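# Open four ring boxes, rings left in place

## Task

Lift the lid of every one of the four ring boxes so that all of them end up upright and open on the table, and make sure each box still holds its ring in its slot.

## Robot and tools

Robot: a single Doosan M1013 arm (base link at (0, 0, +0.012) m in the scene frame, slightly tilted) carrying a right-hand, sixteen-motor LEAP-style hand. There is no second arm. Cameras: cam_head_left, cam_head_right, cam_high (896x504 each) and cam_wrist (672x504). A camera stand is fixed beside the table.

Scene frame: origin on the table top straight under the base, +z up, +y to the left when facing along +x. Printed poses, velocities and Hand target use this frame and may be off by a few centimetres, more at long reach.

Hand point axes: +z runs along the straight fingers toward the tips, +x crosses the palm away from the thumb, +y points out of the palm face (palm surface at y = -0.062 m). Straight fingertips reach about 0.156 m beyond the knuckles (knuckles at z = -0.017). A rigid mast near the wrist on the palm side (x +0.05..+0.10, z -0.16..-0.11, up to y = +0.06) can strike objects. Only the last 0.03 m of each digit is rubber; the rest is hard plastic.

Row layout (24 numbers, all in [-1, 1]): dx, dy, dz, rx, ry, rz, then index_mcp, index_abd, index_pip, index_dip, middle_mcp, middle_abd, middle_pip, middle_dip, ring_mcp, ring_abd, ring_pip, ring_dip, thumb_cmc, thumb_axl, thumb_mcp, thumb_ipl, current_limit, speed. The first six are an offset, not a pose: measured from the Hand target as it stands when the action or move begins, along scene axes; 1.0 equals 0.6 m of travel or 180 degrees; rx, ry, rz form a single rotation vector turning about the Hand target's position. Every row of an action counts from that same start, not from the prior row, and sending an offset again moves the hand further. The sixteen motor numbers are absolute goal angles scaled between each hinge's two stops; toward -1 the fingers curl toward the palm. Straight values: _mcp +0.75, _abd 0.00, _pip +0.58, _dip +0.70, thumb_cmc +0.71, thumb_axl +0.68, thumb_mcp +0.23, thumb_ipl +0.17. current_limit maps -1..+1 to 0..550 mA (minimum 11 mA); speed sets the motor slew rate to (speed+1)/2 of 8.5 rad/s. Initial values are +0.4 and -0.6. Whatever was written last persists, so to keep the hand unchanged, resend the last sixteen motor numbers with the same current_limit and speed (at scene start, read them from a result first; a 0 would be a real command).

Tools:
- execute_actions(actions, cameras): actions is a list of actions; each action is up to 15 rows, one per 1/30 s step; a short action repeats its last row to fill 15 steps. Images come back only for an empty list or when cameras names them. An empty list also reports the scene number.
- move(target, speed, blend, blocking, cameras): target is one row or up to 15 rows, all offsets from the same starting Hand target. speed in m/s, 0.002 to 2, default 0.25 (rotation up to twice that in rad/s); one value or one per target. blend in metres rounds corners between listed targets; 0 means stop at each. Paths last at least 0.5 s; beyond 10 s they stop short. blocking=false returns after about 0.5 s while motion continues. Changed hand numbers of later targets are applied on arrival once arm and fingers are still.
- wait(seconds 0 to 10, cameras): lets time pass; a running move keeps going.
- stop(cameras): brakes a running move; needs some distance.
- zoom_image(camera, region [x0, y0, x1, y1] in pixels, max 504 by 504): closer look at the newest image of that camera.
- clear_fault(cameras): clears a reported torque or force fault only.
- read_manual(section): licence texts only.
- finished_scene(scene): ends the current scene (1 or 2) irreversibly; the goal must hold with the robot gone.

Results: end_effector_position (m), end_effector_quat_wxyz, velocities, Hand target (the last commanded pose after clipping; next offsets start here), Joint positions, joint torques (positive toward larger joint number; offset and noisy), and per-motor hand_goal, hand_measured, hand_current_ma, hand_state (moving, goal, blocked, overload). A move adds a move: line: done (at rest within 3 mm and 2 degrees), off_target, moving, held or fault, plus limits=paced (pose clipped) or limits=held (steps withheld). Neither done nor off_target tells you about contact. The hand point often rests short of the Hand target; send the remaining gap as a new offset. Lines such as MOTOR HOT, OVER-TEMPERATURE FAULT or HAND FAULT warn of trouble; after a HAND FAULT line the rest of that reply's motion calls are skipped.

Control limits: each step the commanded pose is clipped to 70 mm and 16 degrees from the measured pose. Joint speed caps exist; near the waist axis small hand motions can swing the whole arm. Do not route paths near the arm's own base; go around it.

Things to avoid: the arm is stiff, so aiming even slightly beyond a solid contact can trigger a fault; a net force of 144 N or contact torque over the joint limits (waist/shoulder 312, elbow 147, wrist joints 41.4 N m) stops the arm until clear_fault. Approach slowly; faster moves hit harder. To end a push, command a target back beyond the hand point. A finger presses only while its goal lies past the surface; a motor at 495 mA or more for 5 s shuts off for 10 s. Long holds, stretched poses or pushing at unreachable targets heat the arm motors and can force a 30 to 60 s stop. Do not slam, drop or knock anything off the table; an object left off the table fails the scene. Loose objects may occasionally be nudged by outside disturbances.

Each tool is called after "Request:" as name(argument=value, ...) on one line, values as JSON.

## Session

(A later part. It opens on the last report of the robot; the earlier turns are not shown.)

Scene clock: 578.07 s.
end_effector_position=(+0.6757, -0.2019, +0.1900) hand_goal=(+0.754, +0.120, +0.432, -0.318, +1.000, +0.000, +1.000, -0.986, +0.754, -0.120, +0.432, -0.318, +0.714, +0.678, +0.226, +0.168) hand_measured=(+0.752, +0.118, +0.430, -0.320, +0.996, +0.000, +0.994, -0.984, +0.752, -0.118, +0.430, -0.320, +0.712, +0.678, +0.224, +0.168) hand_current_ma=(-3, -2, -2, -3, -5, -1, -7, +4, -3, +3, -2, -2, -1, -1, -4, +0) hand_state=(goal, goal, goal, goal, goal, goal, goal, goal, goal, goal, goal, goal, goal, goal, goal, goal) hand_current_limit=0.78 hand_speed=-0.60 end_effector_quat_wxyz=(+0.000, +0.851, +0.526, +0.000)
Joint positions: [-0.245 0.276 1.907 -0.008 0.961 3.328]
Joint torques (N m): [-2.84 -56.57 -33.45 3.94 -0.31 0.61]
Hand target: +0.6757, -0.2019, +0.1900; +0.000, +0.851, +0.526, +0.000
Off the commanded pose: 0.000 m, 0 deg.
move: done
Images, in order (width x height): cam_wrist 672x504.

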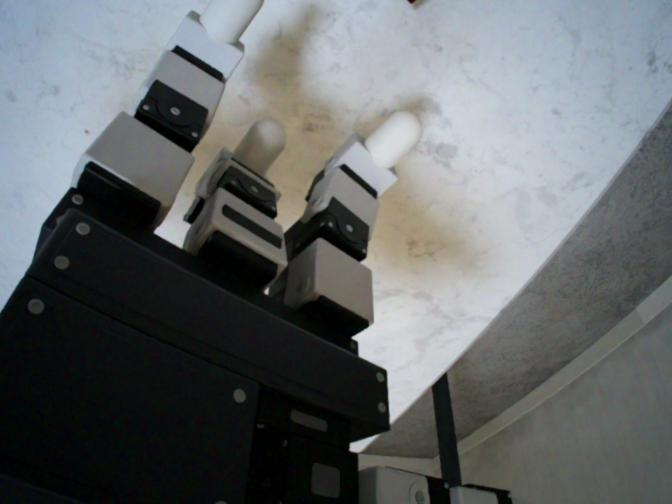

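Request:
move(target=[0.0893,-0.0597,0,0,0,0,0.753,0.12,0.431,-0.319,1,0,1,-0.986,0.753,-0.12,0.431,-0.319,0.714,0.678,0.226,0.168,0.78,-0.6], speed=0.2, cameras=["cam_wrist"])

Scene clock: 593.87 s.
end_effector_position=(+0.7292, -0.2377, +0.1900) hand_goal=(+0.754, +0.120, +0.432, -0.318, +1.000, +0.000, +1.000, -0.986, +0.754, -0.120, +0.432, -0.318, +0.714, +0.678, +0.226, +0.168) hand_measured=(+0.752, +0.118, +0.430, -0.320, +0.996, +0.000, +0.994, -0.984, +0.752, -0.118, +0.430, -0.320, +0.712, +0.678, +0.224, +0.168) hand_current_ma=(-2, -2, -2, -3, -5, -1, -7, +4, -2, +3, -2, -2, -1, -1, -4, +0) hand_state=(goal, goal, goal, goal, goal, goal, goal, goal, goal, goal, goal, goal, goal, goal, goal, goal) hand_current_limit=0.78 hand_speed=-0.60 end_effector_quat_wxyz=(+0.000, +0.851, +0.526, +0.000)
Joint positions: [-0.273 0.36 1.787 -0.008 0.996 3.3]
Joint torques (N m): [-2.89 -65.46 -34.55 3.98 -0.26 0.43]
Hand target: +0.7293, -0.2378, +0.1900; +0.000, +0.851, +0.526, +0.000
Off the commanded pose: 0.000 m, 0 deg.
move: done
Images, in order (width x height): cam_wrist 672x504.

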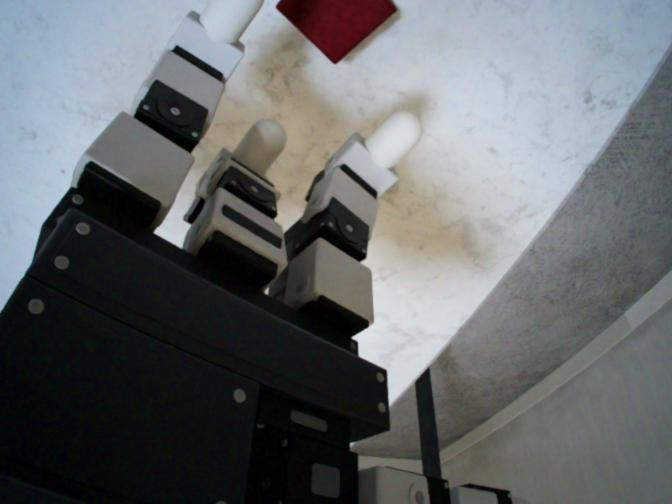

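Request:
move(target=[[0.0112,0.0015,0,0,0,-0.0389,0.753,0.12,0.431,-0.319,1,0,1,-0.986,0.753,-0.12,0.431,-0.319,0.714,0.678,0.226,0.168,0.78,-0.6],[0.0112,0.0015,-0.1683,0,0,-0.0389,0.753,0.12,0.431,-0.319,1,0,1,-0.986,0.753,-0.12,0.431,-0.319,0.714,0.678,0.226,0.168,0.78,-0.4],[0.0112,0.0015,-0.1683,0,0,-0.0389,0.753,-0.7,0.431,-0.319,1,0,1,-0.986,0.753,0.7,0.431,-0.319,0.714,0.678,0.226,0.168,0.78,-0.4]], speed=0.15, cameras=["cam_wrist"])

Scene clock: 609.93 s.
end_effector_position=(+0.7360, -0.2369, +0.0890) hand_goal=(+0.754, -0.700, +0.432, -0.318, +1.000, +0.000, +1.000, -0.986, +0.754, +0.700, +0.432, -0.318, +0.714, +0.678, +0.226, +0.168) hand_measured=(+0.752, -0.038, +0.430, -0.320, +0.996, +0.000, +0.996, -0.984, +0.752, +0.036, +0.430, -0.320, +0.712, +0.678, +0.224, +0.168) hand_current_ma=(-2, +490, -2, -3, -5, -1, -7, +4, -2, -489, -2, -2, -1, -1, -4, +0) hand_state=(goal, blocked, goal, goal, goal, goal, goal, goal, goal, blocked, goal, goal, goal, goal, goal, goal) hand_current_limit=0.78 hand_speed=-0.40 end_effector_quat_wxyz=(+0.000, +0.881, +0.473, +0.000)
Joint positions: [-0.257 0.478 1.831 -0.009 0.834 3.44]
Joint torques (N m): [-2.58 -72.12 -30.44 3.57 -0.26 0.43]
Hand target: +0.7360, -0.2369, +0.0890; +0.000, +0.881, +0.473, +0.000
Off the commanded pose: 0.000 m, 0 deg.
move: done
Images, in order (width x height): cam_wrist 672x504.

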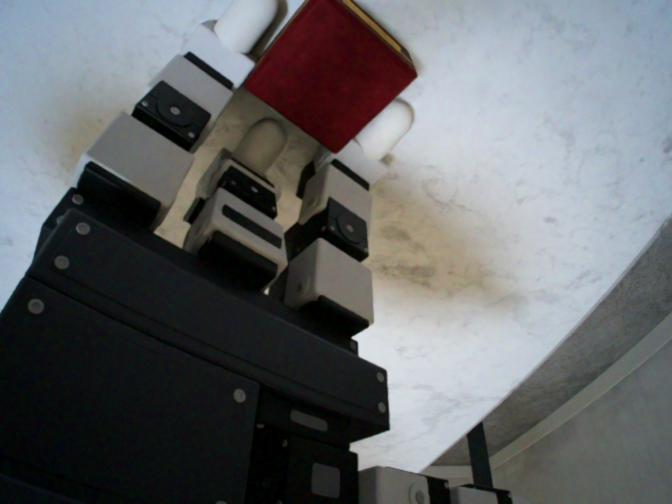

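Request:
move(target=[[0,0,0,0,0,0,0.753,-0.7,0.431,-0.319,0.92,0,0.226,-0.9,0.753,0.7,0.431,-0.319,0.714,0.678,0.226,0.168,0.78,-0.7],[0,0,0,0,0,0,0.753,-0.7,0.431,-0.319,0.92,0,0.007,-0.93,0.753,0.7,0.431,-0.319,0.714,0.678,0.226,0.168,0.78,-0.8],[0,0,0,0,0,0,0.753,-0.7,0.431,-0.319,0.84,0,-0.27,-0.783,0.753,0.7,0.431,-0.319,0.714,0.678,0.226,0.168,0.78,-0.8],[0,0,0,0,0,0,0.753,-0.7,0.431,-0.319,0.83,0,-0.5,-0.45,0.753,0.7,0.431,-0.319,0.714,0.678,0.226,0.168,0.78,-0.8]], cameras=["cam_wrist"])

Request:
move(target=[[0,0,0,0,0,0,0.753,-0.7,0.431,-0.319,0.83,0,-0.6,-0.3,0.753,0.7,0.431,-0.319,0.714,0.678,0.226,0.168,0.78,-0.9],[0,0,0,0,0,0,0.753,-0.7,0.431,-0.319,0.72,0,-0.58,-0.22,0.753,0.7,0.431,-0.319,0.714,0.678,0.226,0.168,0.79,-0.9]], cameras=["cam_wrist"])

Scene clock: 624.23 s.
end_effector_position=(+0.7360, -0.2369, +0.0890) hand_goal=(+0.754, -0.700, +0.432, -0.318, +0.830, +0.000, -0.500, -0.450, +0.754, +0.700, +0.432, -0.318, +0.714, +0.678, +0.226, +0.168) hand_measured=(+0.722, -0.038, +0.418, -0.324, +0.882, +0.000, -0.482, -0.454, +0.722, +0.036, +0.418, -0.322, +0.712, +0.678, +0.224, +0.168) hand_current_ma=(-83, +490, -27, -8, +158, -1, +39, -7, -82, -489, -26, -7, -1, -1, -4, +0) hand_state=(blocked, blocked, goal, goal, blocked, goal, goal, goal, blocked, blocked, goal, goal, goal, goal, goal, goal) hand_current_limit=0.78 hand_speed=-0.80 end_effector_quat_wxyz=(+0.000, +0.881, +0.473, +0.000)
Joint positions: [-0.257 0.478 1.831 -0.009 0.834 3.44]
Joint torques (N m): [-2.89 -70.95 -29.72 3.61 -0.19 0.44]
Hand target: +0.7360, -0.2369, +0.0890; +0.000, +0.881, +0.473, +0.000
Off the commanded pose: 0.000 m, 0 deg.
move: done
Images, in order (width x height): cam_wrist 672x504.

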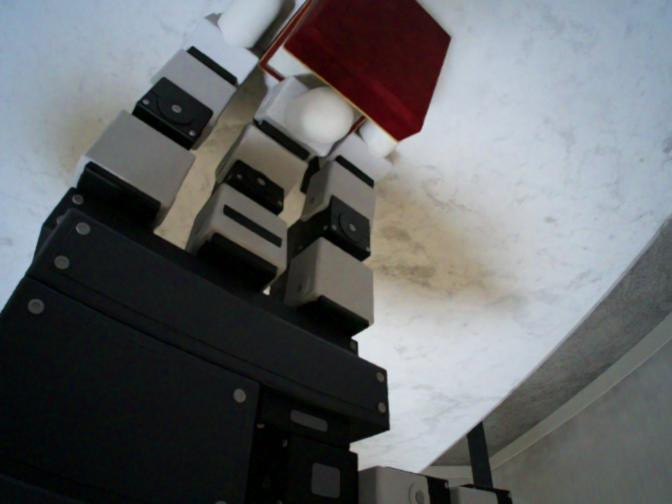

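Scene clock: 625.40 s.
end_effector_position=(+0.7360, -0.2369, +0.0890) hand_goal=(+0.754, -0.700, +0.432, -0.318, +0.720, +0.000, -0.580, -0.220, +0.754, +0.700, +0.432, -0.318, +0.714, +0.678, +0.226, +0.168) hand_measured=(+0.718, -0.038, +0.418, -0.324, +0.884, +0.000, -0.554, -0.222, +0.720, +0.036, +0.418, -0.322, +0.712, +0.678, +0.224, +0.168) hand_current_ma=(-95, +492, -29, -8, +492, -1, +58, -3, -95, -492, -29, -7, -1, -1, -4, +0) hand_state=(blocked, blocked, goal, goal, blocked, goal, blocked, goal, blocked, blocked, goal, goal, goal, goal, goal, goal) hand_current_limit=0.79 hand_speed=-0.90 end_effector_quat_wxyz=(+0.000, +0.881, +0.473, +0.000)
Joint positions: [-0.257 0.478 1.831 -0.009 0.834 3.44]
Joint torques (N m): [-2.99 -71.29 -30.02 3.55 -0.32 0.42]
Hand target: +0.7360, -0.2369, +0.0890; +0.000, +0.881, +0.473, +0.000
Off the commanded pose: 0.000 m, 0 deg.
move: done
Images, in order (width x height): cam_wrist 672x504.

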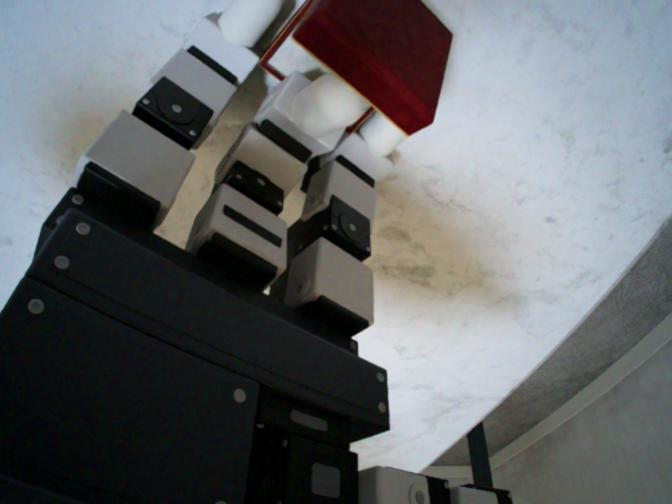

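Request:
move(target=[[0,0,0,0,0,0,0.753,-0.7,0.431,-0.319,0.8,0,-0.65,0,0.753,0.7,0.431,-0.319,0.714,0.678,0.226,0.168,0.79,-0.9]], cameras=["cam_wrist"])

Request:
move(target=[[0,0,0,0,0,0,0.753,-0.7,0.431,-0.319,0.76,0,-0.68,0.15,0.753,0.7,0.431,-0.319,0.714,0.678,0.226,0.168,0.79,-0.9]], cameras=["cam_wrist"])

Scene clock: 632.83 s.
end_effector_position=(+0.7360, -0.2369, +0.0890) hand_goal=(+0.754, -0.700, +0.432, -0.318, +0.800, +0.000, -0.650, +0.000, +0.754, +0.700, +0.432, -0.318, +0.714, +0.678, +0.226, +0.168) hand_measured=(+0.718, -0.040, +0.416, -0.324, +0.884, +0.000, -0.598, -0.002, +0.718, +0.036, +0.416, -0.322, +0.712, +0.678, +0.224, +0.168) hand_current_ma=(-101, +492, -31, -8, +293, -1, +147, -2, -95, -492, -30, -7, -1, -1, -4, +0) hand_state=(blocked, blocked, goal, goal, blocked, goal, blocked, goal, blocked, blocked, goal, goal, goal, goal, goal, goal) hand_current_limit=0.79 hand_speed=-0.90 end_effector_quat_wxyz=(+0.000, +0.881, +0.473, +0.000)
Joint positions: [-0.257 0.478 1.831 -0.009 0.834 3.44]
Joint torques (N m): [-2.89 -71.26 -29.85 3.57 -0.33 0.44]
Hand target: +0.7360, -0.2369, +0.0890; +0.000, +0.881, +0.473, +0.000
Off the commanded pose: 0.000 m, 0 deg.
move: done
Images, in order (width x height): cam_wrist 672x504.

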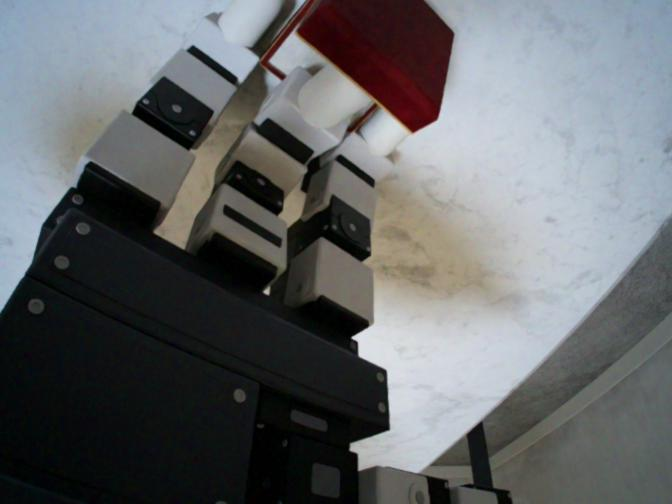

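Scene clock: 633.50 s.
end_effector_position=(+0.7360, -0.2369, +0.0890) hand_goal=(+0.754, -0.700, +0.432, -0.318, +0.760, +0.000, -0.680, +0.150, +0.754, +0.700, +0.432, -0.318, +0.714, +0.678, +0.226, +0.168) hand_measured=(+0.716, -0.040, +0.416, -0.324, +0.884, +0.000, -0.624, +0.148, +0.718, +0.036, +0.416, -0.322, +0.712, +0.678, +0.224, +0.168) hand_current_ma=(-108, +492, -34, -8, +489, -1, +160, -2, -100, -492, -32, -7, -1, -1, -4, +0) hand_state=(blocked, blocked, goal, goal, blocked, goal, blocked, goal, blocked, blocked, goal, goal, goal, goal, goal, goal) hand_current_limit=0.79 hand_speed=-0.90 end_effector_quat_wxyz=(+0.000, +0.881, +0.473, +0.000)
Joint positions: [-0.257 0.478 1.831 -0.009 0.834 3.44]
Joint torques (N m): [-3.12 -71.07 -29.99 3.59 -0.3 0.44]
Hand target: +0.7360, -0.2369, +0.0890; +0.000, +0.881, +0.473, +0.000
Off the commanded pose: 0.000 m, 0 deg.
move: done
Images, in order (width x height): cam_wrist 672x504.

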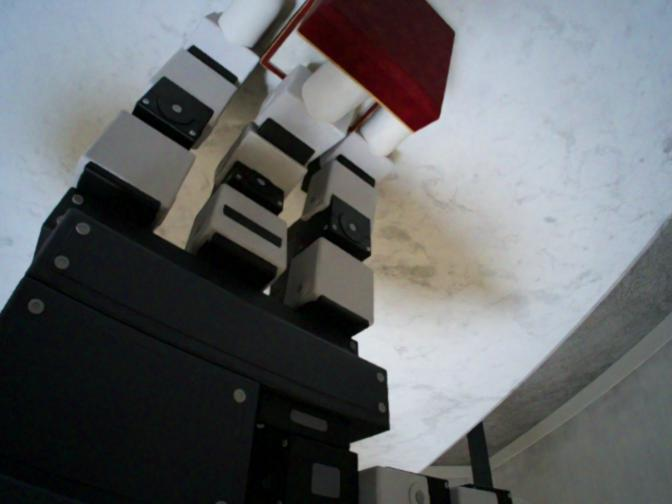

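Request:
move(target=[[0,0,0,0,0,0,0.753,-0.7,0.431,-0.319,0.76,0,-0.85,0.15,0.753,0.7,0.431,-0.319,0.714,0.678,0.226,0.168,0.79,-0.9]], cameras=["cam_wrist"])

Request:
move(target=[[0,0,0,0,0,0,0.753,-0.7,0.431,-0.319,0.76,0,-0.95,-0.05,0.753,0.7,0.431,-0.319,0.714,0.678,0.226,0.168,0.79,-0.9]], cameras=["cam_wrist"])

Scene clock: 645.10 s.
end_effector_position=(+0.7360, -0.2369, +0.0890) hand_goal=(+0.754, -0.700, +0.432, -0.318, +0.760, +0.000, -0.850, +0.150, +0.754, +0.700, +0.432, -0.318, +0.714, +0.678, +0.226, +0.168) hand_measured=(+0.742, -0.138, +0.418, -0.322, +0.764, -0.002, -0.842, +0.148, +0.746, +0.140, +0.418, -0.326, +0.712, +0.678, +0.224, +0.168) hand_current_ma=(-24, +492, -28, -6, +7, -1, +11, -1, -12, -492, -28, -12, -1, -1, -4, +0) hand_state=(goal, blocked, goal, goal, goal, goal, goal, goal, goal, blocked, goal, goal, goal, goal, goal, goal) hand_current_limit=0.79 hand_speed=-0.90 end_effector_quat_wxyz=(+0.000, +0.881, +0.473, +0.000)
Joint positions: [-0.257 0.478 1.831 -0.009 0.834 3.44]
Joint torques (N m): [-2.88 -71.75 -30.04 3.6 -0.24 0.43]
Hand target: +0.7360, -0.2369, +0.0890; +0.000, +0.881, +0.473, +0.000
Off the commanded pose: 0.000 m, 0 deg.
move: done
Images, in order (width x height): cam_wrist 672x504.

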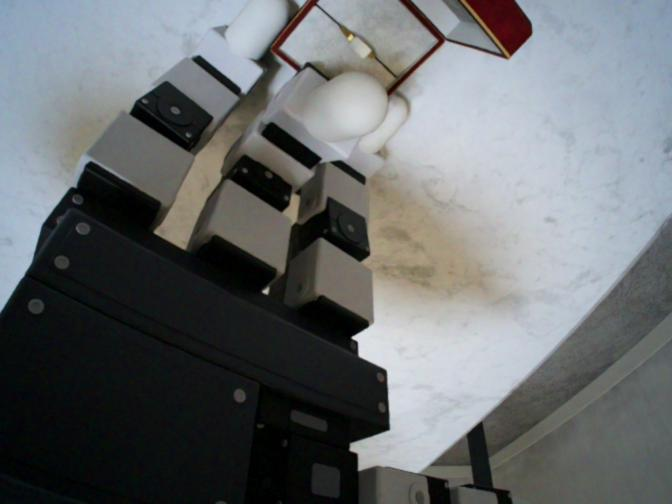

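Scene clock: 645.90 s.
end_effector_position=(+0.7360, -0.2369, +0.0890) hand_goal=(+0.754, -0.700, +0.432, -0.318, +0.760, +0.000, -0.950, -0.050, +0.754, +0.700, +0.432, -0.318, +0.714, +0.678, +0.226, +0.168) hand_measured=(+0.742, -0.138, +0.418, -0.322, +0.764, -0.002, -0.942, -0.048, +0.746, +0.140, +0.418, -0.326, +0.712, +0.678, +0.224, +0.168) hand_current_ma=(-24, +492, -28, -6, +7, -1, +11, +3, -12, -492, -28, -12, -1, -1, -4, +0) hand_state=(goal, blocked, goal, goal, goal, goal, goal, goal, goal, blocked, goal, goal, goal, goal, goal, goal) hand_current_limit=0.79 hand_speed=-0.90 end_effector_quat_wxyz=(+0.000, +0.881, +0.473, +0.000)
Joint positions: [-0.257 0.478 1.831 -0.009 0.834 3.44]
Joint torques (N m): [-2.48 -71.73 -30.02 3.57 -0.22 0.44]
Hand target: +0.7360, -0.2369, +0.0890; +0.000, +0.881, +0.473, +0.000
Off the commanded pose: 0.000 m, 0 deg.
move: done
Images, in order (width x height): cam_wrist 672x504.

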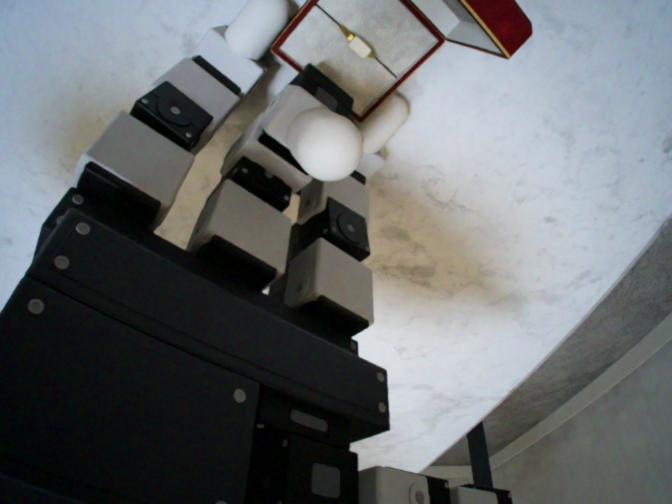

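Request:
move(target=[[0,0,0,0,0,0,0.753,-0.4,0.431,-0.319,1,0,-0.7,-0.22,0.753,0.4,0.431,-0.319,0.714,0.678,0.226,0.168,0.78,-0.7],[0,0,0,0,0,0,0.753,0.05,0.431,-0.319,1,0,-0.5,-0.22,0.753,-0.05,0.431,-0.319,0.714,0.678,0.226,0.168,0.78,-0.7],[0,0,0.03,0,0,0,0.753,0.05,0.431,-0.319,1,0,-0.5,-0.22,0.753,-0.05,0.431,-0.319,0.714,0.678,0.226,0.168,0.78,-0.6],[-0.05,0.0373,0.2,0,0,0,0.753,0.12,0.431,-0.319,1,0,1,-0.986,0.753,-0.12,0.431,-0.319,0.714,0.678,0.226,0.168,0.78,-0.6],[-0.055,0.522,0.1683,0,0,0.031,0.753,0.12,0.431,-0.319,1,0,1,-0.986,0.753,-0.12,0.431,-0.319,0.714,0.678,0.226,0.168,0.78,-0.6]], speed=[0.1,0.1,0.06,0.25,0.3], cameras=["cam_high","cam_wrist"])

Scene clock: 664.20 s.
end_effector_position=(+0.7030, +0.0763, +0.1900) hand_goal=(+0.754, +0.120, +0.432, -0.318, +1.000, +0.000, +1.000, -0.986, +0.754, -0.120, +0.432, -0.318, +0.714, +0.678, +0.226, +0.168) hand_measured=(+0.752, +0.118, +0.430, -0.320, +0.996, -0.002, +0.994, -0.984, +0.752, -0.118, +0.430, -0.320, +0.712, +0.678, +0.224, +0.168) hand_current_ma=(-3, -3, -2, -3, -5, -1, -7, +4, -2, +3, -2, -2, -1, -1, -4, +0) hand_state=(goal, goal, goal, goal, goal, goal, goal, goal, goal, goal, goal, goal, goal, goal, goal, goal) hand_current_limit=0.78 hand_speed=-0.60 end_effector_quat_wxyz=(+0.000, +0.857, +0.515, +0.000)
Joint positions: [0.197 0.317 1.855 -0.006 0.975 3.795]
Joint torques (N m): [-2.69 -60.6 -33.82 3.81 -0.29 0.47]
Hand target: +0.7030, +0.0763, +0.1900; +0.000, +0.857, +0.515, +0.000
Off the commanded pose: 0.000 m, 0 deg.
move: done
Images, in order (width x height): cam_high 896x504, cam_wrist 672x504.

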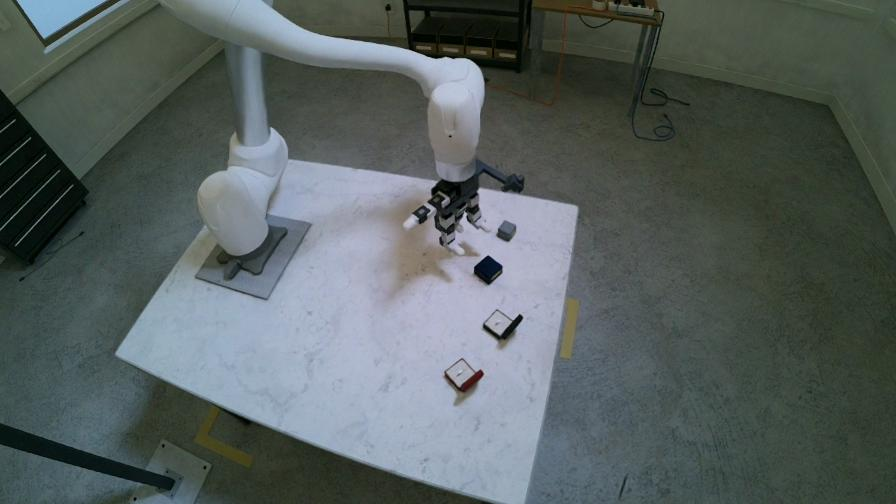

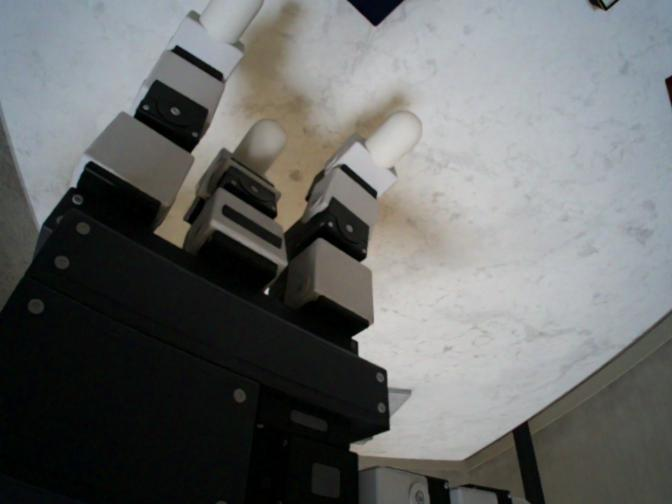

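Request:
move(target=[0.0589,-0.0313,0,0,0,0,0.753,0.12,0.431,-0.319,1,0,1,-0.986,0.753,-0.12,0.431,-0.319,0.714,0.678,0.226,0.168,0.78,-0.6], speed=0.2, cameras=["cam_wrist"])

Request:
zoom_image(camera="cam_wrist", region=[200, 0, 480, 180])

Scene clock: 672.70 s.
end_effector_position=(+0.7383, +0.0576, +0.1900) hand_goal=(+0.754, +0.120, +0.432, -0.318, +1.000, +0.000, +1.000, -0.986, +0.754, -0.120, +0.432, -0.318, +0.714, +0.678, +0.226, +0.168) hand_measured=(+0.752, +0.118, +0.430, -0.320, +0.996, -0.002, +0.994, -0.984, +0.752, -0.118, +0.430, -0.320, +0.712, +0.678, +0.224, +0.168) hand_current_ma=(-3, -3, -2, -3, -5, -1, -7, +4, -2, +3, -2, -2, -1, -1, -4, +0) hand_state=(goal, goal, goal, goal, goal, goal, goal, goal, goal, goal, goal, goal, goal, goal, goal, goal) hand_current_limit=0.78 hand_speed=-0.60 end_effector_quat_wxyz=(+0.000, +0.857, +0.515, +0.000)
Joint positions: [0.162 0.36 1.793 -0.007 0.994 3.759]
Joint torques (N m): [-2.37 -64.65 -34.35 3.98 -0.21 0.46]
Hand target: +0.7383, +0.0576, +0.1900; +0.000, +0.857, +0.515, +0.000
Off the commanded pose: 0.000 m, 0 deg.
move: done
Images, in order (width x height): cam_wrist 672x504.

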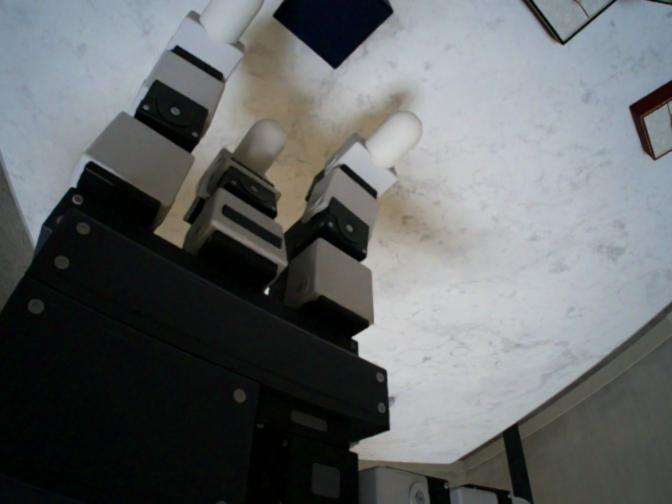

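Scaled by 1.800 from the camera's 672x504 image, which has a finer 960x720 frame.

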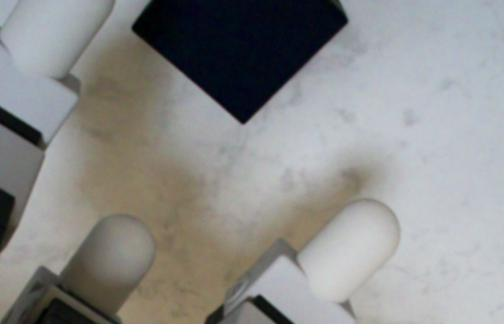

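Request:
move(target=[[0.0073,0.0048,0,0,0,-0.019,0.753,0.12,0.431,-0.319,1,0,1,-0.986,0.753,-0.12,0.431,-0.319,0.714,0.678,0.226,0.168,0.78,-0.6],[0.0073,0.0048,-0.1683,0,0,-0.019,0.753,0.12,0.431,-0.319,1,0,1,-0.986,0.753,-0.12,0.431,-0.319,0.714,0.678,0.226,0.168,0.78,-0.4],[0.0073,0.0048,-0.1683,0,0,-0.019,0.753,-0.7,0.431,-0.319,1,0,1,-0.986,0.753,0.7,0.431,-0.319,0.714,0.678,0.226,0.168,0.78,-0.4]], speed=0.15, cameras=["cam_wrist"])

Request:
move(target=[[0,0,0,0,0,0,0.753,-0.7,0.431,-0.319,0.92,0,0.226,-0.9,0.753,0.7,0.431,-0.319,0.714,0.678,0.226,0.168,0.78,-0.7],[0,0,0,0,0,0,0.753,-0.7,0.431,-0.319,0.92,0,0.007,-0.93,0.753,0.7,0.431,-0.319,0.714,0.678,0.226,0.168,0.78,-0.8],[0,0,0,0,0,0,0.753,-0.7,0.431,-0.319,0.84,0,-0.182,-0.81,0.753,0.7,0.431,-0.319,0.714,0.678,0.226,0.168,0.78,-0.8]], cameras=["cam_wrist"])

Scene clock: 700.43 s.
end_effector_position=(+0.7427, +0.0604, +0.0890) hand_goal=(+0.754, -0.700, +0.432, -0.318, +1.000, +0.000, +1.000, -0.986, +0.754, +0.700, +0.432, -0.318, +0.714, +0.678, +0.226, +0.168) hand_measured=(+0.752, -0.038, +0.430, -0.320, +0.996, -0.002, +0.996, -0.984, +0.752, +0.038, +0.430, -0.320, +0.712, +0.678, +0.224, +0.168) hand_current_ma=(-2, +490, -2, -2, -5, -1, -7, +4, -2, -489, -2, -2, -1, -1, -4, +0) hand_state=(goal, blocked, goal, goal, goal, goal, goal, goal, goal, blocked, goal, goal, goal, goal, goal, goal) hand_current_limit=0.78 hand_speed=-0.40 end_effector_quat_wxyz=(+0.000, +0.872, +0.489, +0.000)
Joint positions: [0.169 0.474 1.842 -0.007 0.83 3.827]
Joint torques (N m): [-3.09 -71.45 -30.27 3.55 -0.22 0.46]
Hand target: +0.7427, +0.0604, +0.0890; +0.000, +0.872, +0.489, +0.000
Off the commanded pose: 0.000 m, 0 deg.
move: done
Images, in order (width x height): cam_wrist 672x504.

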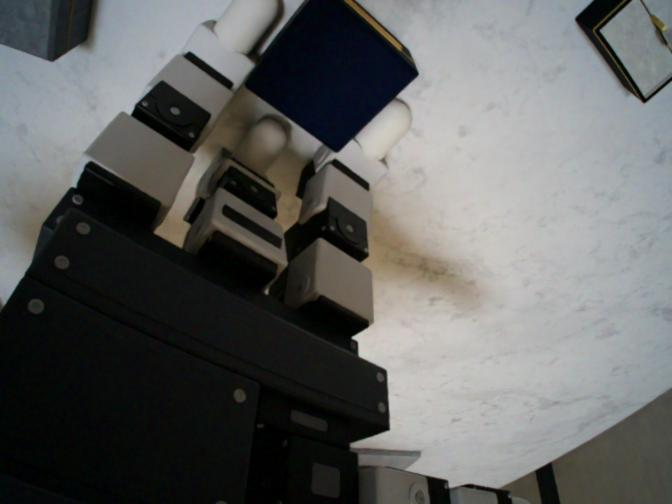

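Scene clock: 702.60 s.
end_effector_position=(+0.7427, +0.0604, +0.0890) hand_goal=(+0.754, -0.700, +0.432, -0.318, +0.840, +0.000, -0.182, -0.810, +0.754, +0.700, +0.432, -0.318, +0.714, +0.678, +0.226, +0.168) hand_measured=(+0.730, -0.038, +0.422, -0.322, +0.884, -0.002, -0.130, -0.812, +0.728, +0.038, +0.422, -0.322, +0.712, +0.678, +0.224, +0.168) hand_current_ma=(-59, +489, -19, -7, +129, -1, +150, -2, -62, -489, -19, -6, -1, -1, -4, +0) hand_state=(blocked, blocked, goal, goal, blocked, goal, blocked, goal, blocked, blocked, goal, goal, goal, goal, goal, goal) hand_current_limit=0.78 hand_speed=-0.80 end_effector_quat_wxyz=(+0.000, +0.872, +0.489, +0.000)
Joint positions: [0.169 0.474 1.842 -0.007 0.83 3.827]
Joint torques (N m): [-2.95 -71.27 -30.17 3.54 -0.3 0.43]
Hand target: +0.7427, +0.0604, +0.0890; +0.000, +0.872, +0.489, +0.000
Off the commanded pose: 0.000 m, 0 deg.
move: done
Images, in order (width x height): cam_wrist 672x504.

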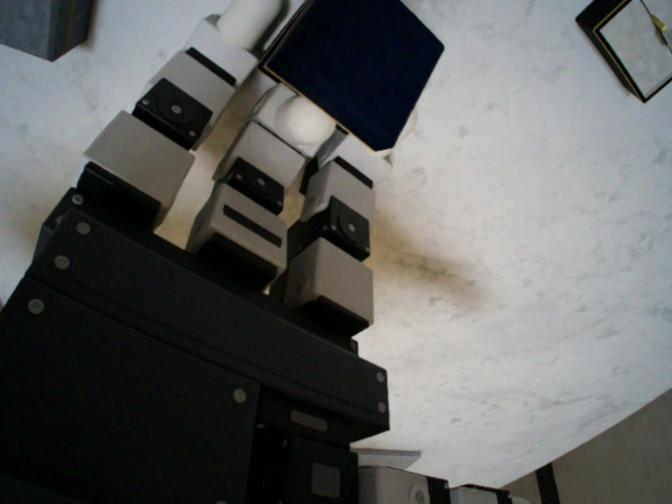

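Request:
move(target=[[0,0,0,0,0,0,0.753,-0.7,0.431,-0.319,0.83,0,-0.42,-0.49,0.753,0.7,0.431,-0.319,0.714,0.678,0.226,0.168,0.78,-0.8]], cameras=["cam_wrist"])

Request:
move(target=[[0,0,0,0,0,0,0.753,-0.7,0.431,-0.319,0.81,0,-0.52,-0.3,0.753,0.7,0.431,-0.319,0.714,0.678,0.226,0.168,0.78,-0.9]], cameras=["cam_wrist"])

Scene clock: 710.07 s.
end_effector_position=(+0.7427, +0.0604, +0.0890) hand_goal=(+0.754, -0.700, +0.432, -0.318, +0.830, +0.000, -0.420, -0.490, +0.754, +0.700, +0.432, -0.318, +0.714, +0.678, +0.226, +0.168) hand_measured=(+0.724, -0.038, +0.418, -0.322, +0.876, -0.002, -0.396, -0.492, +0.724, +0.038, +0.418, -0.322, +0.712, +0.678, +0.224, +0.168) hand_current_ma=(-79, +490, -26, -7, +138, -1, +53, -3, -80, -489, -26, -6, -1, -1, -4, +0) hand_state=(blocked, blocked, goal, goal, blocked, goal, blocked, goal, blocked, blocked, goal, goal, goal, goal, goal, goal) hand_current_limit=0.78 hand_speed=-0.80 end_effector_quat_wxyz=(+0.000, +0.872, +0.489, +0.000)
Joint positions: [0.169 0.474 1.842 -0.007 0.83 3.827]
Joint torques (N m): [-2.97 -70.85 -29.99 3.54 -0.3 0.42]
Hand target: +0.7427, +0.0604, +0.0890; +0.000, +0.872, +0.489, +0.000
Off the commanded pose: 0.000 m, 0 deg.
move: done
Images, in order (width x height): cam_wrist 672x504.

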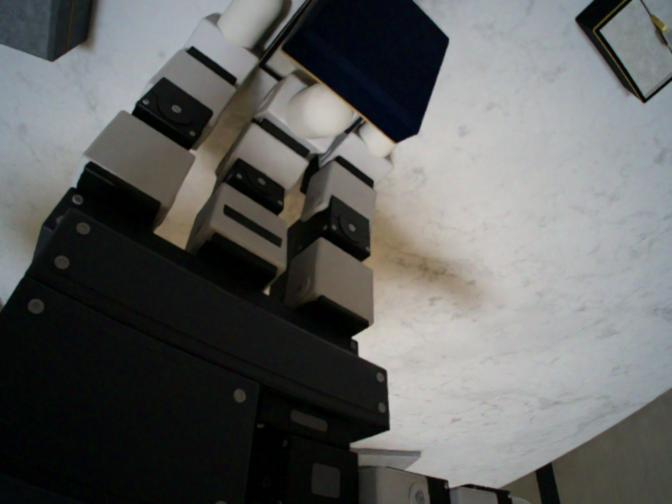

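Scene clock: 710.83 s.
end_effector_position=(+0.7427, +0.0604, +0.0890) hand_goal=(+0.754, -0.700, +0.432, -0.318, +0.810, +0.000, -0.520, -0.300, +0.754, +0.700, +0.432, -0.318, +0.714, +0.678, +0.226, +0.168) hand_measured=(+0.722, -0.038, +0.418, -0.322, +0.876, -0.002, -0.476, -0.302, +0.722, +0.038, +0.418, -0.322, +0.712, +0.678, +0.224, +0.168) hand_current_ma=(-86, +489, -26, -7, +220, -1, +120, -3, -86, -489, -26, -6, -1, -1, -4, +0) hand_state=(blocked, blocked, goal, goal, blocked, goal, blocked, goal, blocked, blocked, goal, goal, goal, goal, goal, goal) hand_current_limit=0.78 hand_speed=-0.90 end_effector_quat_wxyz=(+0.000, +0.872, +0.489, +0.000)
Joint positions: [0.169 0.474 1.842 -0.007 0.83 3.827]
Joint torques (N m): [-2.88 -70.75 -29.84 3.53 -0.25 0.43]
Hand target: +0.7427, +0.0604, +0.0890; +0.000, +0.872, +0.489, +0.000
Off the commanded pose: 0.000 m, 0 deg.
move: done
Images, in order (width x height): cam_wrist 672x504.

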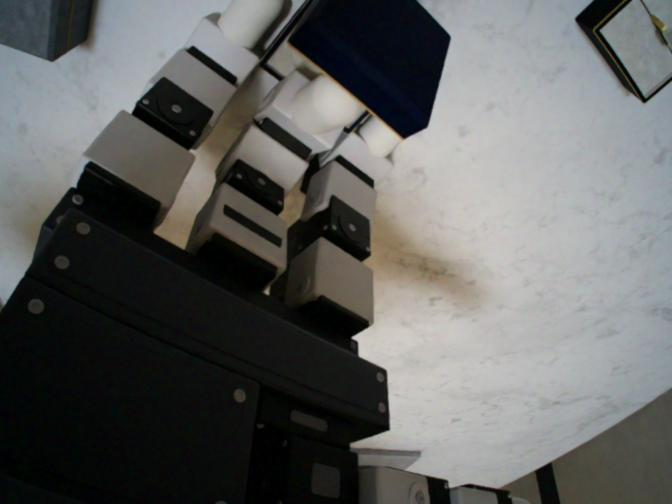

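Request:
move(target=[0,0,0,0,0,0,0.753,-0.7,0.431,-0.319,0.8,0,-0.65,0,0.753,0.7,0.431,-0.319,0.714,0.678,0.226,0.168,0.79,-0.9])

Request:
move(target=[0,0,0,0,0,0,0.753,-0.7,0.431,-0.319,0.76,0,-0.68,0.15,0.753,0.7,0.431,-0.319,0.714,0.678,0.226,0.168,0.79,-0.9])

Request:
move(target=[0,0,0,0,0,0,0.753,-0.7,0.431,-0.319,0.76,0,-0.85,0.15,0.753,0.7,0.431,-0.319,0.714,0.678,0.226,0.168,0.79,-0.9], cameras=["cam_high","cam_wrist"])

Scene clock: 743.63 s.
end_effector_position=(+0.7427, +0.0604, +0.0890) hand_goal=(+0.754, -0.700, +0.432, -0.318, +0.800, +0.000, -0.650, +0.000, +0.754, +0.700, +0.432, -0.318, +0.714, +0.678, +0.226, +0.168) hand_measured=(+0.718, -0.042, +0.418, -0.322, +0.876, -0.002, -0.602, -0.002, +0.720, +0.040, +0.418, -0.322, +0.712, +0.678, +0.224, +0.168) hand_current_ma=(-97, +492, -28, -7, +264, -1, +135, -2, -93, -492, -27, -6, -1, -1, -4, +0) hand_state=(blocked, blocked, goal, goal, blocked, goal, blocked, goal, blocked, blocked, goal, goal, goal, goal, goal, goal) hand_current_limit=0.79 hand_speed=-0.90 end_effector_quat_wxyz=(+0.000, +0.872, +0.489, +0.000)
Joint positions: [0.169 0.474 1.842 -0.007 0.83 3.827]
Joint torques (N m): [-2.94 -71.02 -29.73 3.62 -0.23 0.44]
Hand target: +0.7427, +0.0604, +0.0890; +0.000, +0.872, +0.489, +0.000
Off the commanded pose: 0.000 m, 0 deg.
move: done

Scene clock: 744.30 s.
end_effector_position=(+0.7427, +0.0604, +0.0890) hand_goal=(+0.754, -0.700, +0.432, -0.318, +0.760, +0.000, -0.680, +0.150, +0.754, +0.700, +0.432, -0.318, +0.714, +0.678, +0.226, +0.168) hand_measured=(+0.730, -0.136, +0.422, -0.322, +0.814, +0.000, -0.654, +0.148, +0.736, +0.138, +0.424, -0.322, +0.712, +0.678, +0.224, +0.168) hand_current_ma=(-55, +492, -19, -5, +166, -1, +57, -2, -39, -492, -13, -4, -1, -1, -4, +0) hand_state=(blocked, blocked, goal, goal, blocked, goal, blocked, goal, goal, blocked, goal, goal, goal, goal, goal, goal) hand_current_limit=0.79 hand_speed=-0.90 end_effector_quat_wxyz=(+0.000, +0.872, +0.489, +0.000)
Joint positions: [0.169 0.474 1.842 -0.007 0.83 3.827]
Joint torques (N m): [-2.8 -71.46 -30.24 3.55 -0.29 0.43]
Hand target: +0.7427, +0.0604, +0.0890; +0.000, +0.872, +0.489, +0.000
Off the commanded pose: 0.000 m, 0 deg.
move: done

Scene clock: 745.07 s.
end_effector_position=(+0.7427, +0.0604, +0.0890) hand_goal=(+0.754, -0.700, +0.432, -0.318, +0.760, +0.000, -0.850, +0.150, +0.754, +0.700, +0.432, -0.318, +0.714, +0.678, +0.226, +0.168) hand_measured=(+0.738, -0.136, +0.414, -0.324, +0.764, +0.000, -0.842, +0.148, +0.748, +0.142, +0.418, -0.326, +0.712, +0.678, +0.224, +0.168) hand_current_ma=(-35, +492, -34, -7, +7, -1, +11, -2, -10, -492, -26, -12, -1, -1, -4, +0) hand_state=(goal, blocked, goal, goal, goal, goal, goal, goal, goal, blocked, goal, goal, goal, goal, goal, goal) hand_current_limit=0.79 hand_speed=-0.90 end_effector_quat_wxyz=(+0.000, +0.872, +0.489, +0.000)
Joint positions: [0.169 0.474 1.842 -0.007 0.83 3.827]
Joint torques (N m): [-2.76 -71.46 -29.89 3.56 -0.2 0.42]
Hand target: +0.7427, +0.0604, +0.0890; +0.000, +0.872, +0.489, +0.000
Off the commanded pose: 0.000 m, 0 deg.
move: done
Images, in order (width x height): cam_high 896x504, cam_wrist 672x504.

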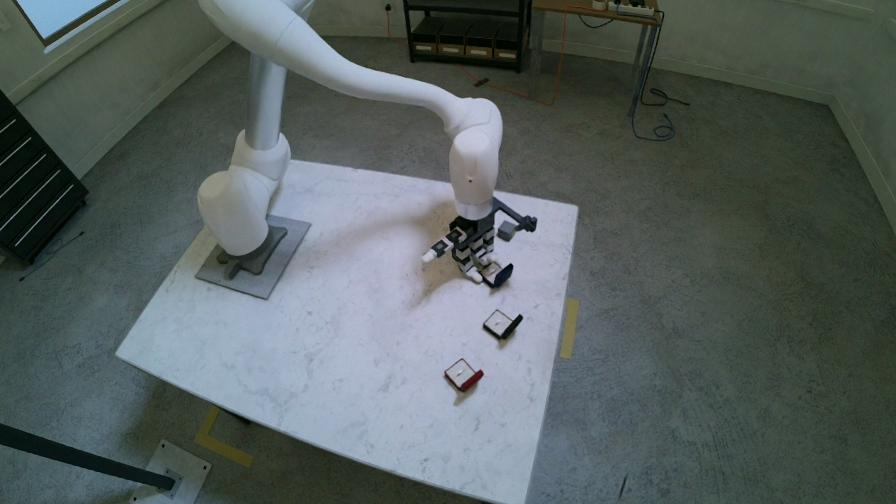

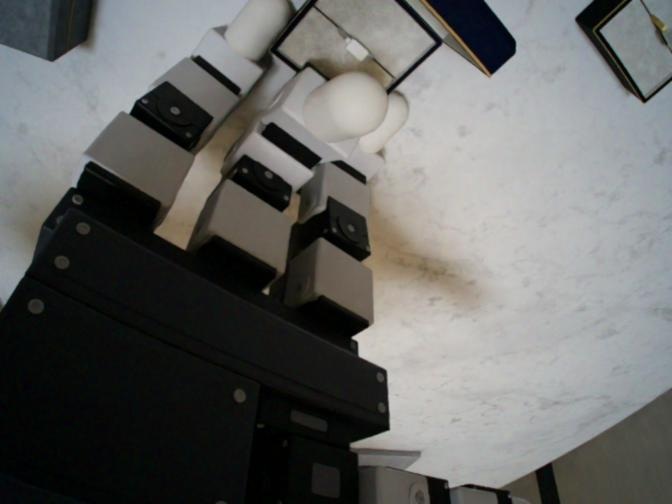

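Request:
move(target=[0,0,0,0,0,0,0.753,-0.4,0.431,-0.319,1,0,-0.7,-0.22,0.753,0.4,0.431,-0.319,0.714,0.678,0.226,0.168,0.78,-0.7])

Request:
move(target=[0,0,0,0,0,0,0.753,0.05,0.431,-0.319,1,0,-0.5,-0.22,0.753,-0.05,0.431,-0.319,0.714,0.678,0.226,0.168,0.78,-0.7])

Request:
move(target=[0,0,0.03,0,0,0,0.753,0.05,0.431,-0.319,1,0,-0.5,-0.22,0.753,-0.05,0.431,-0.319,0.714,0.678,0.226,0.168,0.78,-0.7], speed=0.06)

Request:
move(target=[-0.03,0.018,0.1383,0,0,0,0.753,0.12,0.431,-0.319,1,0,1,-0.986,0.753,-0.12,0.431,-0.319,0.714,0.678,0.226,0.168,0.78,-0.6], cameras=["cam_wrist","cam_high"])

Scene clock: 754.77 s.
end_effector_position=(+0.7427, +0.0604, +0.0890) hand_goal=(+0.754, -0.400, +0.432, -0.318, +1.000, +0.000, -0.700, -0.220, +0.754, +0.400, +0.432, -0.318, +0.714, +0.678, +0.226, +0.168) hand_measured=(+0.738, -0.136, +0.416, -0.324, +0.996, +0.000, -0.700, -0.218, +0.748, +0.142, +0.418, -0.326, +0.712, +0.678, +0.224, +0.168) hand_current_ma=(-33, +489, -34, -7, -6, -1, +0, +3, -9, -489, -26, -12, -1, -1, -4, +0) hand_state=(goal, blocked, goal, goal, goal, goal, goal, goal, goal, blocked, goal, goal, goal, goal, goal, goal) hand_current_limit=0.78 hand_speed=-0.70 end_effector_quat_wxyz=(+0.000, +0.872, +0.489, +0.000)
Joint positions: [0.169 0.474 1.842 -0.007 0.83 3.827]
Joint torques (N m): [-3.05 -71.11 -29.86 3.59 -0.2 0.44]
Hand target: +0.7427, +0.0604, +0.0890; +0.000, +0.872, +0.489, +0.000
Off the commanded pose: 0.000 m, 0 deg.
move: done

Scene clock: 755.33 s.
end_effector_position=(+0.7427, +0.0604, +0.0890) hand_goal=(+0.754, +0.050, +0.432, -0.318, +1.000, +0.000, -0.500, -0.220, +0.754, -0.050, +0.432, -0.318, +0.714, +0.678, +0.226, +0.168) hand_measured=(+0.750, +0.046, +0.430, -0.320, +0.996, +0.000, -0.500, -0.218, +0.750, -0.046, +0.430, -0.320, +0.712, +0.678, +0.224, +0.168) hand_current_ma=(-5, -3, -2, -3, -6, -1, -1, +3, -5, +3, -2, -2, -1, -1, -4, +0) hand_state=(goal, goal, goal, goal, goal, goal, goal, goal, goal, goal, goal, goal, goal, goal, goal, goal) hand_current_limit=0.78 hand_speed=-0.70 end_effector_quat_wxyz=(+0.000, +0.872, +0.489, +0.000)
Joint positions: [0.169 0.474 1.842 -0.007 0.83 3.827]
Joint torques (N m): [-2.85 -71.56 -30.14 3.54 -0.21 0.4]
Hand target: +0.7427, +0.0604, +0.0890; +0.000, +0.872, +0.489, +0.000
Off the commanded pose: 0.000 m, 0 deg.
move: done

Scene clock: 756.07 s.
end_effector_position=(+0.7427, +0.0604, +0.1070) hand_goal=(+0.754, +0.050, +0.432, -0.318, +1.000, +0.000, -0.500, -0.220, +0.754, -0.050, +0.432, -0.318, +0.714, +0.678, +0.226, +0.168) hand_measured=(+0.750, +0.046, +0.430, -0.320, +0.996, +0.000, -0.500, -0.218, +0.750, -0.046, +0.430, -0.320, +0.712, +0.678, +0.224, +0.168) hand_current_ma=(-5, -3, -2, -3, -6, -1, -1, +3, -4, +3, -2, -2, -1, -1, -4, +0) hand_state=(goal, goal, goal, goal, goal, goal, goal, goal, goal, goal, goal, goal, goal, goal, goal, goal) hand_current_limit=0.78 hand_speed=-0.70 end_effector_quat_wxyz=(+0.000, +0.872, +0.489, +0.000)
Joint positions: [0.169 0.454 1.832 -0.007 0.86 3.827]
Joint torques (N m): [-2.94 -70.43 -30.84 3.64 -0.31 0.43]
Hand target: +0.7427, +0.0604, +0.1070; +0.000, +0.872, +0.489, +0.000
Off the commanded pose: 0.000 m, 0 deg.
move: done

Scene clock: 757.40 s.
end_effector_position=(+0.7247, +0.0712, +0.1900) hand_goal=(+0.754, +0.120, +0.432, -0.318, +1.000, +0.000, +1.000, -0.986, +0.754, -0.120, +0.432, -0.318, +0.714, +0.678, +0.226, +0.168) hand_measured=(+0.752, +0.116, +0.430, -0.320, +0.996, +0.000, +0.994, -0.982, +0.752, -0.116, +0.430, -0.320, +0.712, +0.678, +0.224, +0.168) hand_current_ma=(-4, -4, -2, -3, -6, -1, -7, +4, -3, +4, -2, -2, -1, -1, -4, +0) hand_state=(goal, goal, goal, goal, goal, goal, goal, goal, goal, goal, goal, goal, goal, goal, goal, goal) hand_current_limit=0.78 hand_speed=-0.60 end_effector_quat_wxyz=(+0.000, +0.872, +0.489, +0.000)
Joint positions: [0.19 0.351 1.806 -0.006 0.99 3.846]
Joint torques (N m): [-3.16 -63.88 -33.96 3.96 -0.21 0.45]
Hand target: +0.7247, +0.0712, +0.1900; +0.000, +0.872, +0.489, +0.000
Off the commanded pose: 0.000 m, 0 deg.
move: done
Images, in order (width x height): cam_high 896x504, cam_wrist 672x504.

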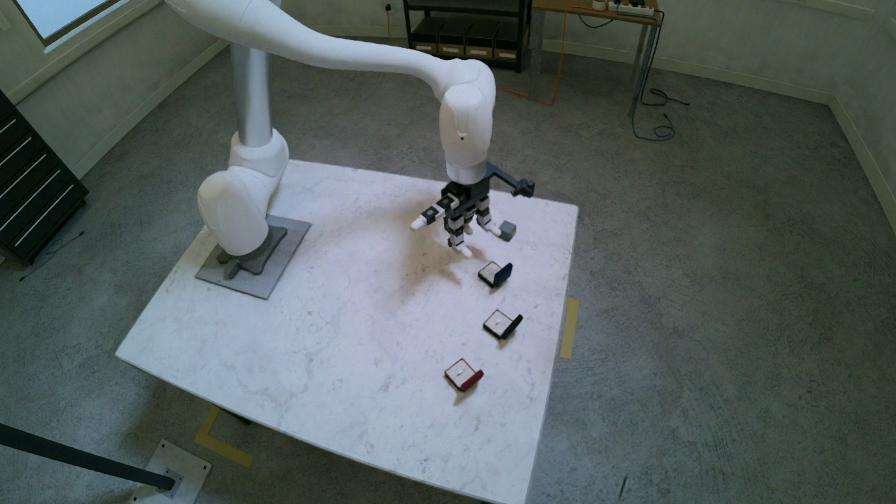

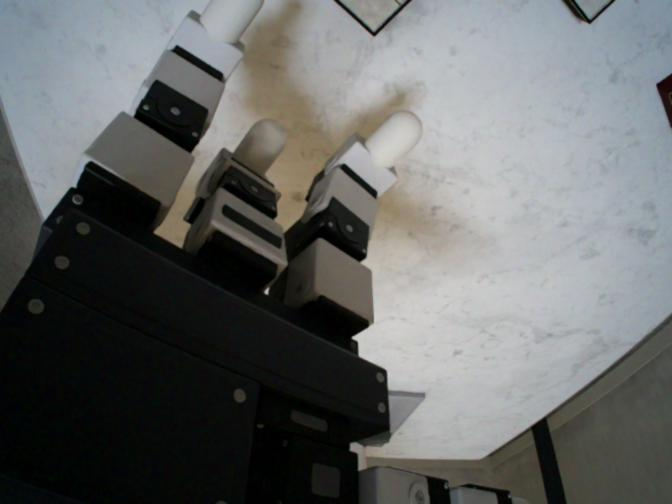

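Request:
move(target=[0.0405,0.176,0,0,0,0.108,0.863,0.12,-0.095,0.232,1,0,1,-0.986,0.863,-0.12,-0.095,0.232,0.714,0.678,0.226,0.168,0.78,-0.6], cameras=["cam_wrist"])

Scene clock: 769.37 s.
end_effector_position=(+0.7490, +0.1768, +0.1900) hand_goal=(+0.864, +0.120, -0.094, +0.232, +1.000, +0.000, +1.000, -0.986, +0.864, -0.120, -0.094, +0.232, +0.714, +0.678, +0.226, +0.168) hand_measured=(+0.860, +0.116, -0.090, +0.230, +0.996, +0.000, +0.994, -0.984, +0.860, -0.118, -0.090, +0.230, +0.712, +0.678, +0.224, +0.168) hand_current_ma=(-5, -3, +7, -3, -6, -1, -7, +4, -4, +3, +7, -2, -1, -1, -4, +0) hand_state=(goal, goal, goal, goal, goal, goal, goal, goal, goal, goal, goal, goal, goal, goal, goal, goal) hand_current_limit=0.78 hand_speed=-0.60 end_effector_quat_wxyz=(+0.000, +0.777, +0.630, +0.000)
Joint positions: [0.303 0.389 1.75 -0.006 1.008 3.62]
Joint torques (N m): [-2.87 -67.8 -34.49 4.02 -0.21 0.52]
Hand target: +0.7490, +0.1768, +0.1900; +0.000, +0.777, +0.630, +0.000
Off the commanded pose: 0.000 m, 0 deg.
move: done
Images, in order (width x height): cam_wrist 672x504.

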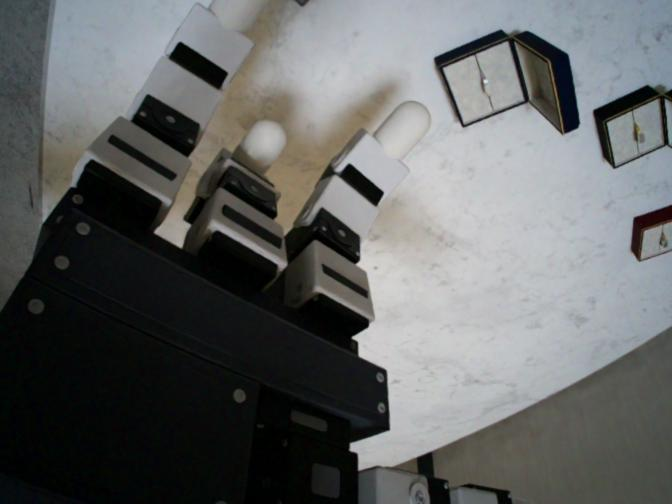

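Request:
move(target=[0.0146,0.0685,0,0,0,0,0.863,0.12,-0.095,0.232,1,0,1,-0.986,0.863,-0.12,-0.095,0.232,0.714,0.678,0.226,0.168,0.78,-0.6], cameras=["cam_wrist"])

Request:
zoom_image(camera="cam_wrist", region=[200, 0, 420, 165])

Scene clock: 778.57 s.
end_effector_position=(+0.7577, +0.2179, +0.1900) hand_goal=(+0.864, +0.120, -0.094, +0.232, +1.000, +0.000, +1.000, -0.986, +0.864, -0.120, -0.094, +0.232, +0.714, +0.678, +0.226, +0.168) hand_measured=(+0.860, +0.116, -0.090, +0.230, +0.996, +0.000, +0.994, -0.984, +0.860, -0.118, -0.090, +0.230, +0.712, +0.678, +0.224, +0.168) hand_current_ma=(-5, -3, +7, -3, -6, -1, -7, +4, -4, +3, +7, -2, -1, -1, -4, +0) hand_state=(goal, goal, goal, goal, goal, goal, goal, goal, goal, goal, goal, goal, goal, goal, goal, goal) hand_current_limit=0.78 hand_speed=-0.60 end_effector_quat_wxyz=(+0.000, +0.777, +0.630, +0.000)
Joint positions: [0.354 0.42 1.704 -0.005 1.023 3.671]
Joint torques (N m): [-3.18 -70.62 -34.36 4.08 -0.24 0.44]
Hand target: +0.7578, +0.2179, +0.1900; +0.000, +0.777, +0.630, +0.000
Off the commanded pose: 0.000 m, 0 deg.
move: done
Images, in order (width x height): cam_wrist 672x504.

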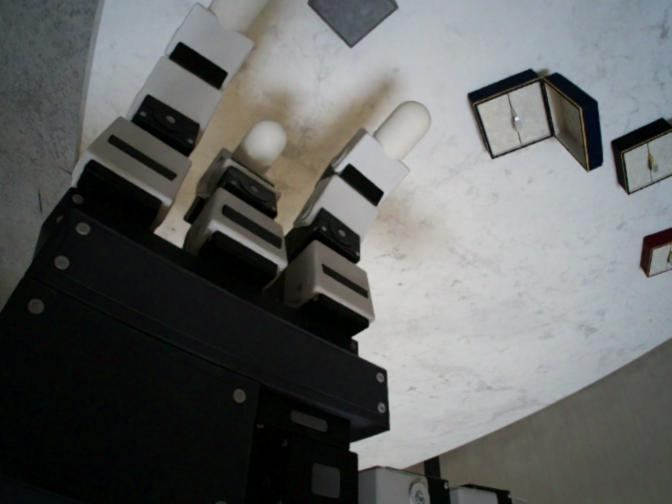

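Scaled by 2.291 from the camera's 672x504 image, which has a finer 960x720 frame.

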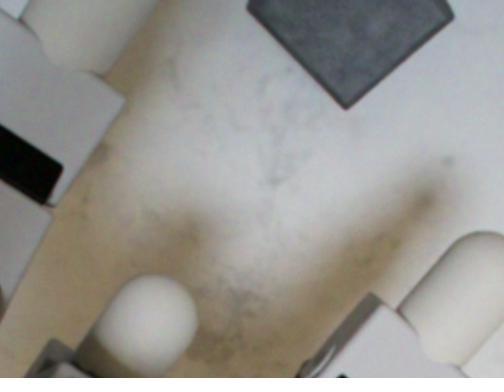

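Request:
move(target=[0.0172,-0.0165,0,0,0,-0.0389,0.863,0.12,-0.095,0.232,1,0,1,-0.986,0.863,-0.12,-0.095,0.232,0.714,0.678,0.226,0.168,0.78,-0.6], cameras=["cam_wrist"])

Request:
zoom_image(camera="cam_wrist", region=[200, 0, 420, 165])

Scene clock: 793.57 s.
end_effector_position=(+0.7681, +0.2081, +0.1900) hand_goal=(+0.864, +0.120, -0.094, +0.232, +1.000, +0.000, +1.000, -0.986, +0.864, -0.120, -0.094, +0.232, +0.714, +0.678, +0.226, +0.168) hand_measured=(+0.860, +0.116, -0.090, +0.230, +0.996, +0.000, +0.994, -0.984, +0.860, -0.118, -0.090, +0.230, +0.712, +0.678, +0.224, +0.168) hand_current_ma=(-5, -3, +7, -3, -6, -1, -7, +4, -4, +3, +7, -2, -1, -1, -4, +0) hand_state=(goal, goal, goal, goal, goal, goal, goal, goal, goal, goal, goal, goal, goal, goal, goal, goal) hand_current_limit=0.78 hand_speed=-0.60 end_effector_quat_wxyz=(+0.000, +0.814, +0.581, +0.000)
Joint positions: [0.347 0.44 1.673 -0.005 1.034 3.786]
Joint torques (N m): [-3.12 -73.11 -34.88 4.07 -0.21 0.35]
Hand target: +0.7681, +0.2080, +0.1900; +0.000, +0.814, +0.581, +0.000
Off the commanded pose: 0.000 m, 0 deg.
move: done
Images, in order (width x height): cam_wrist 672x504.

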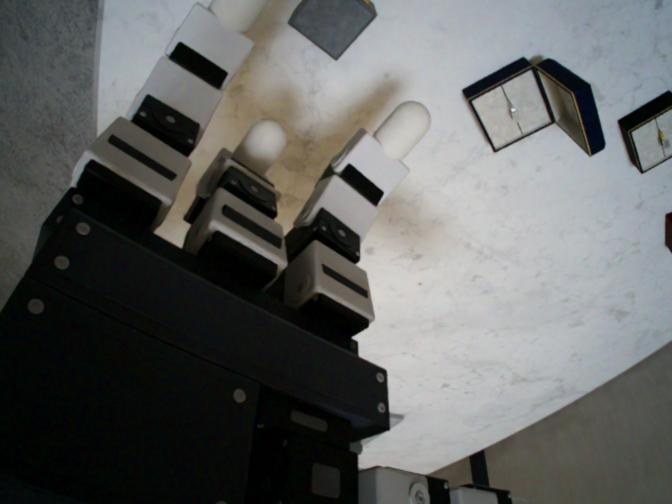

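Scaled by 2.291 from the camera's 672x504 image, which has a finer 960x720 frame.

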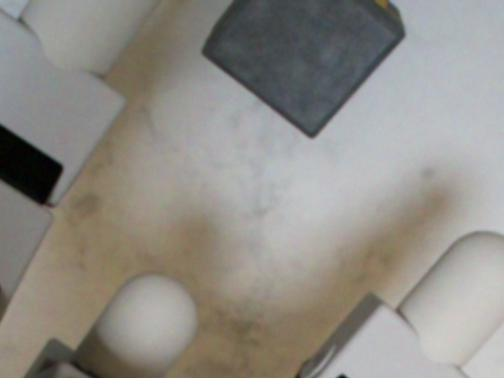

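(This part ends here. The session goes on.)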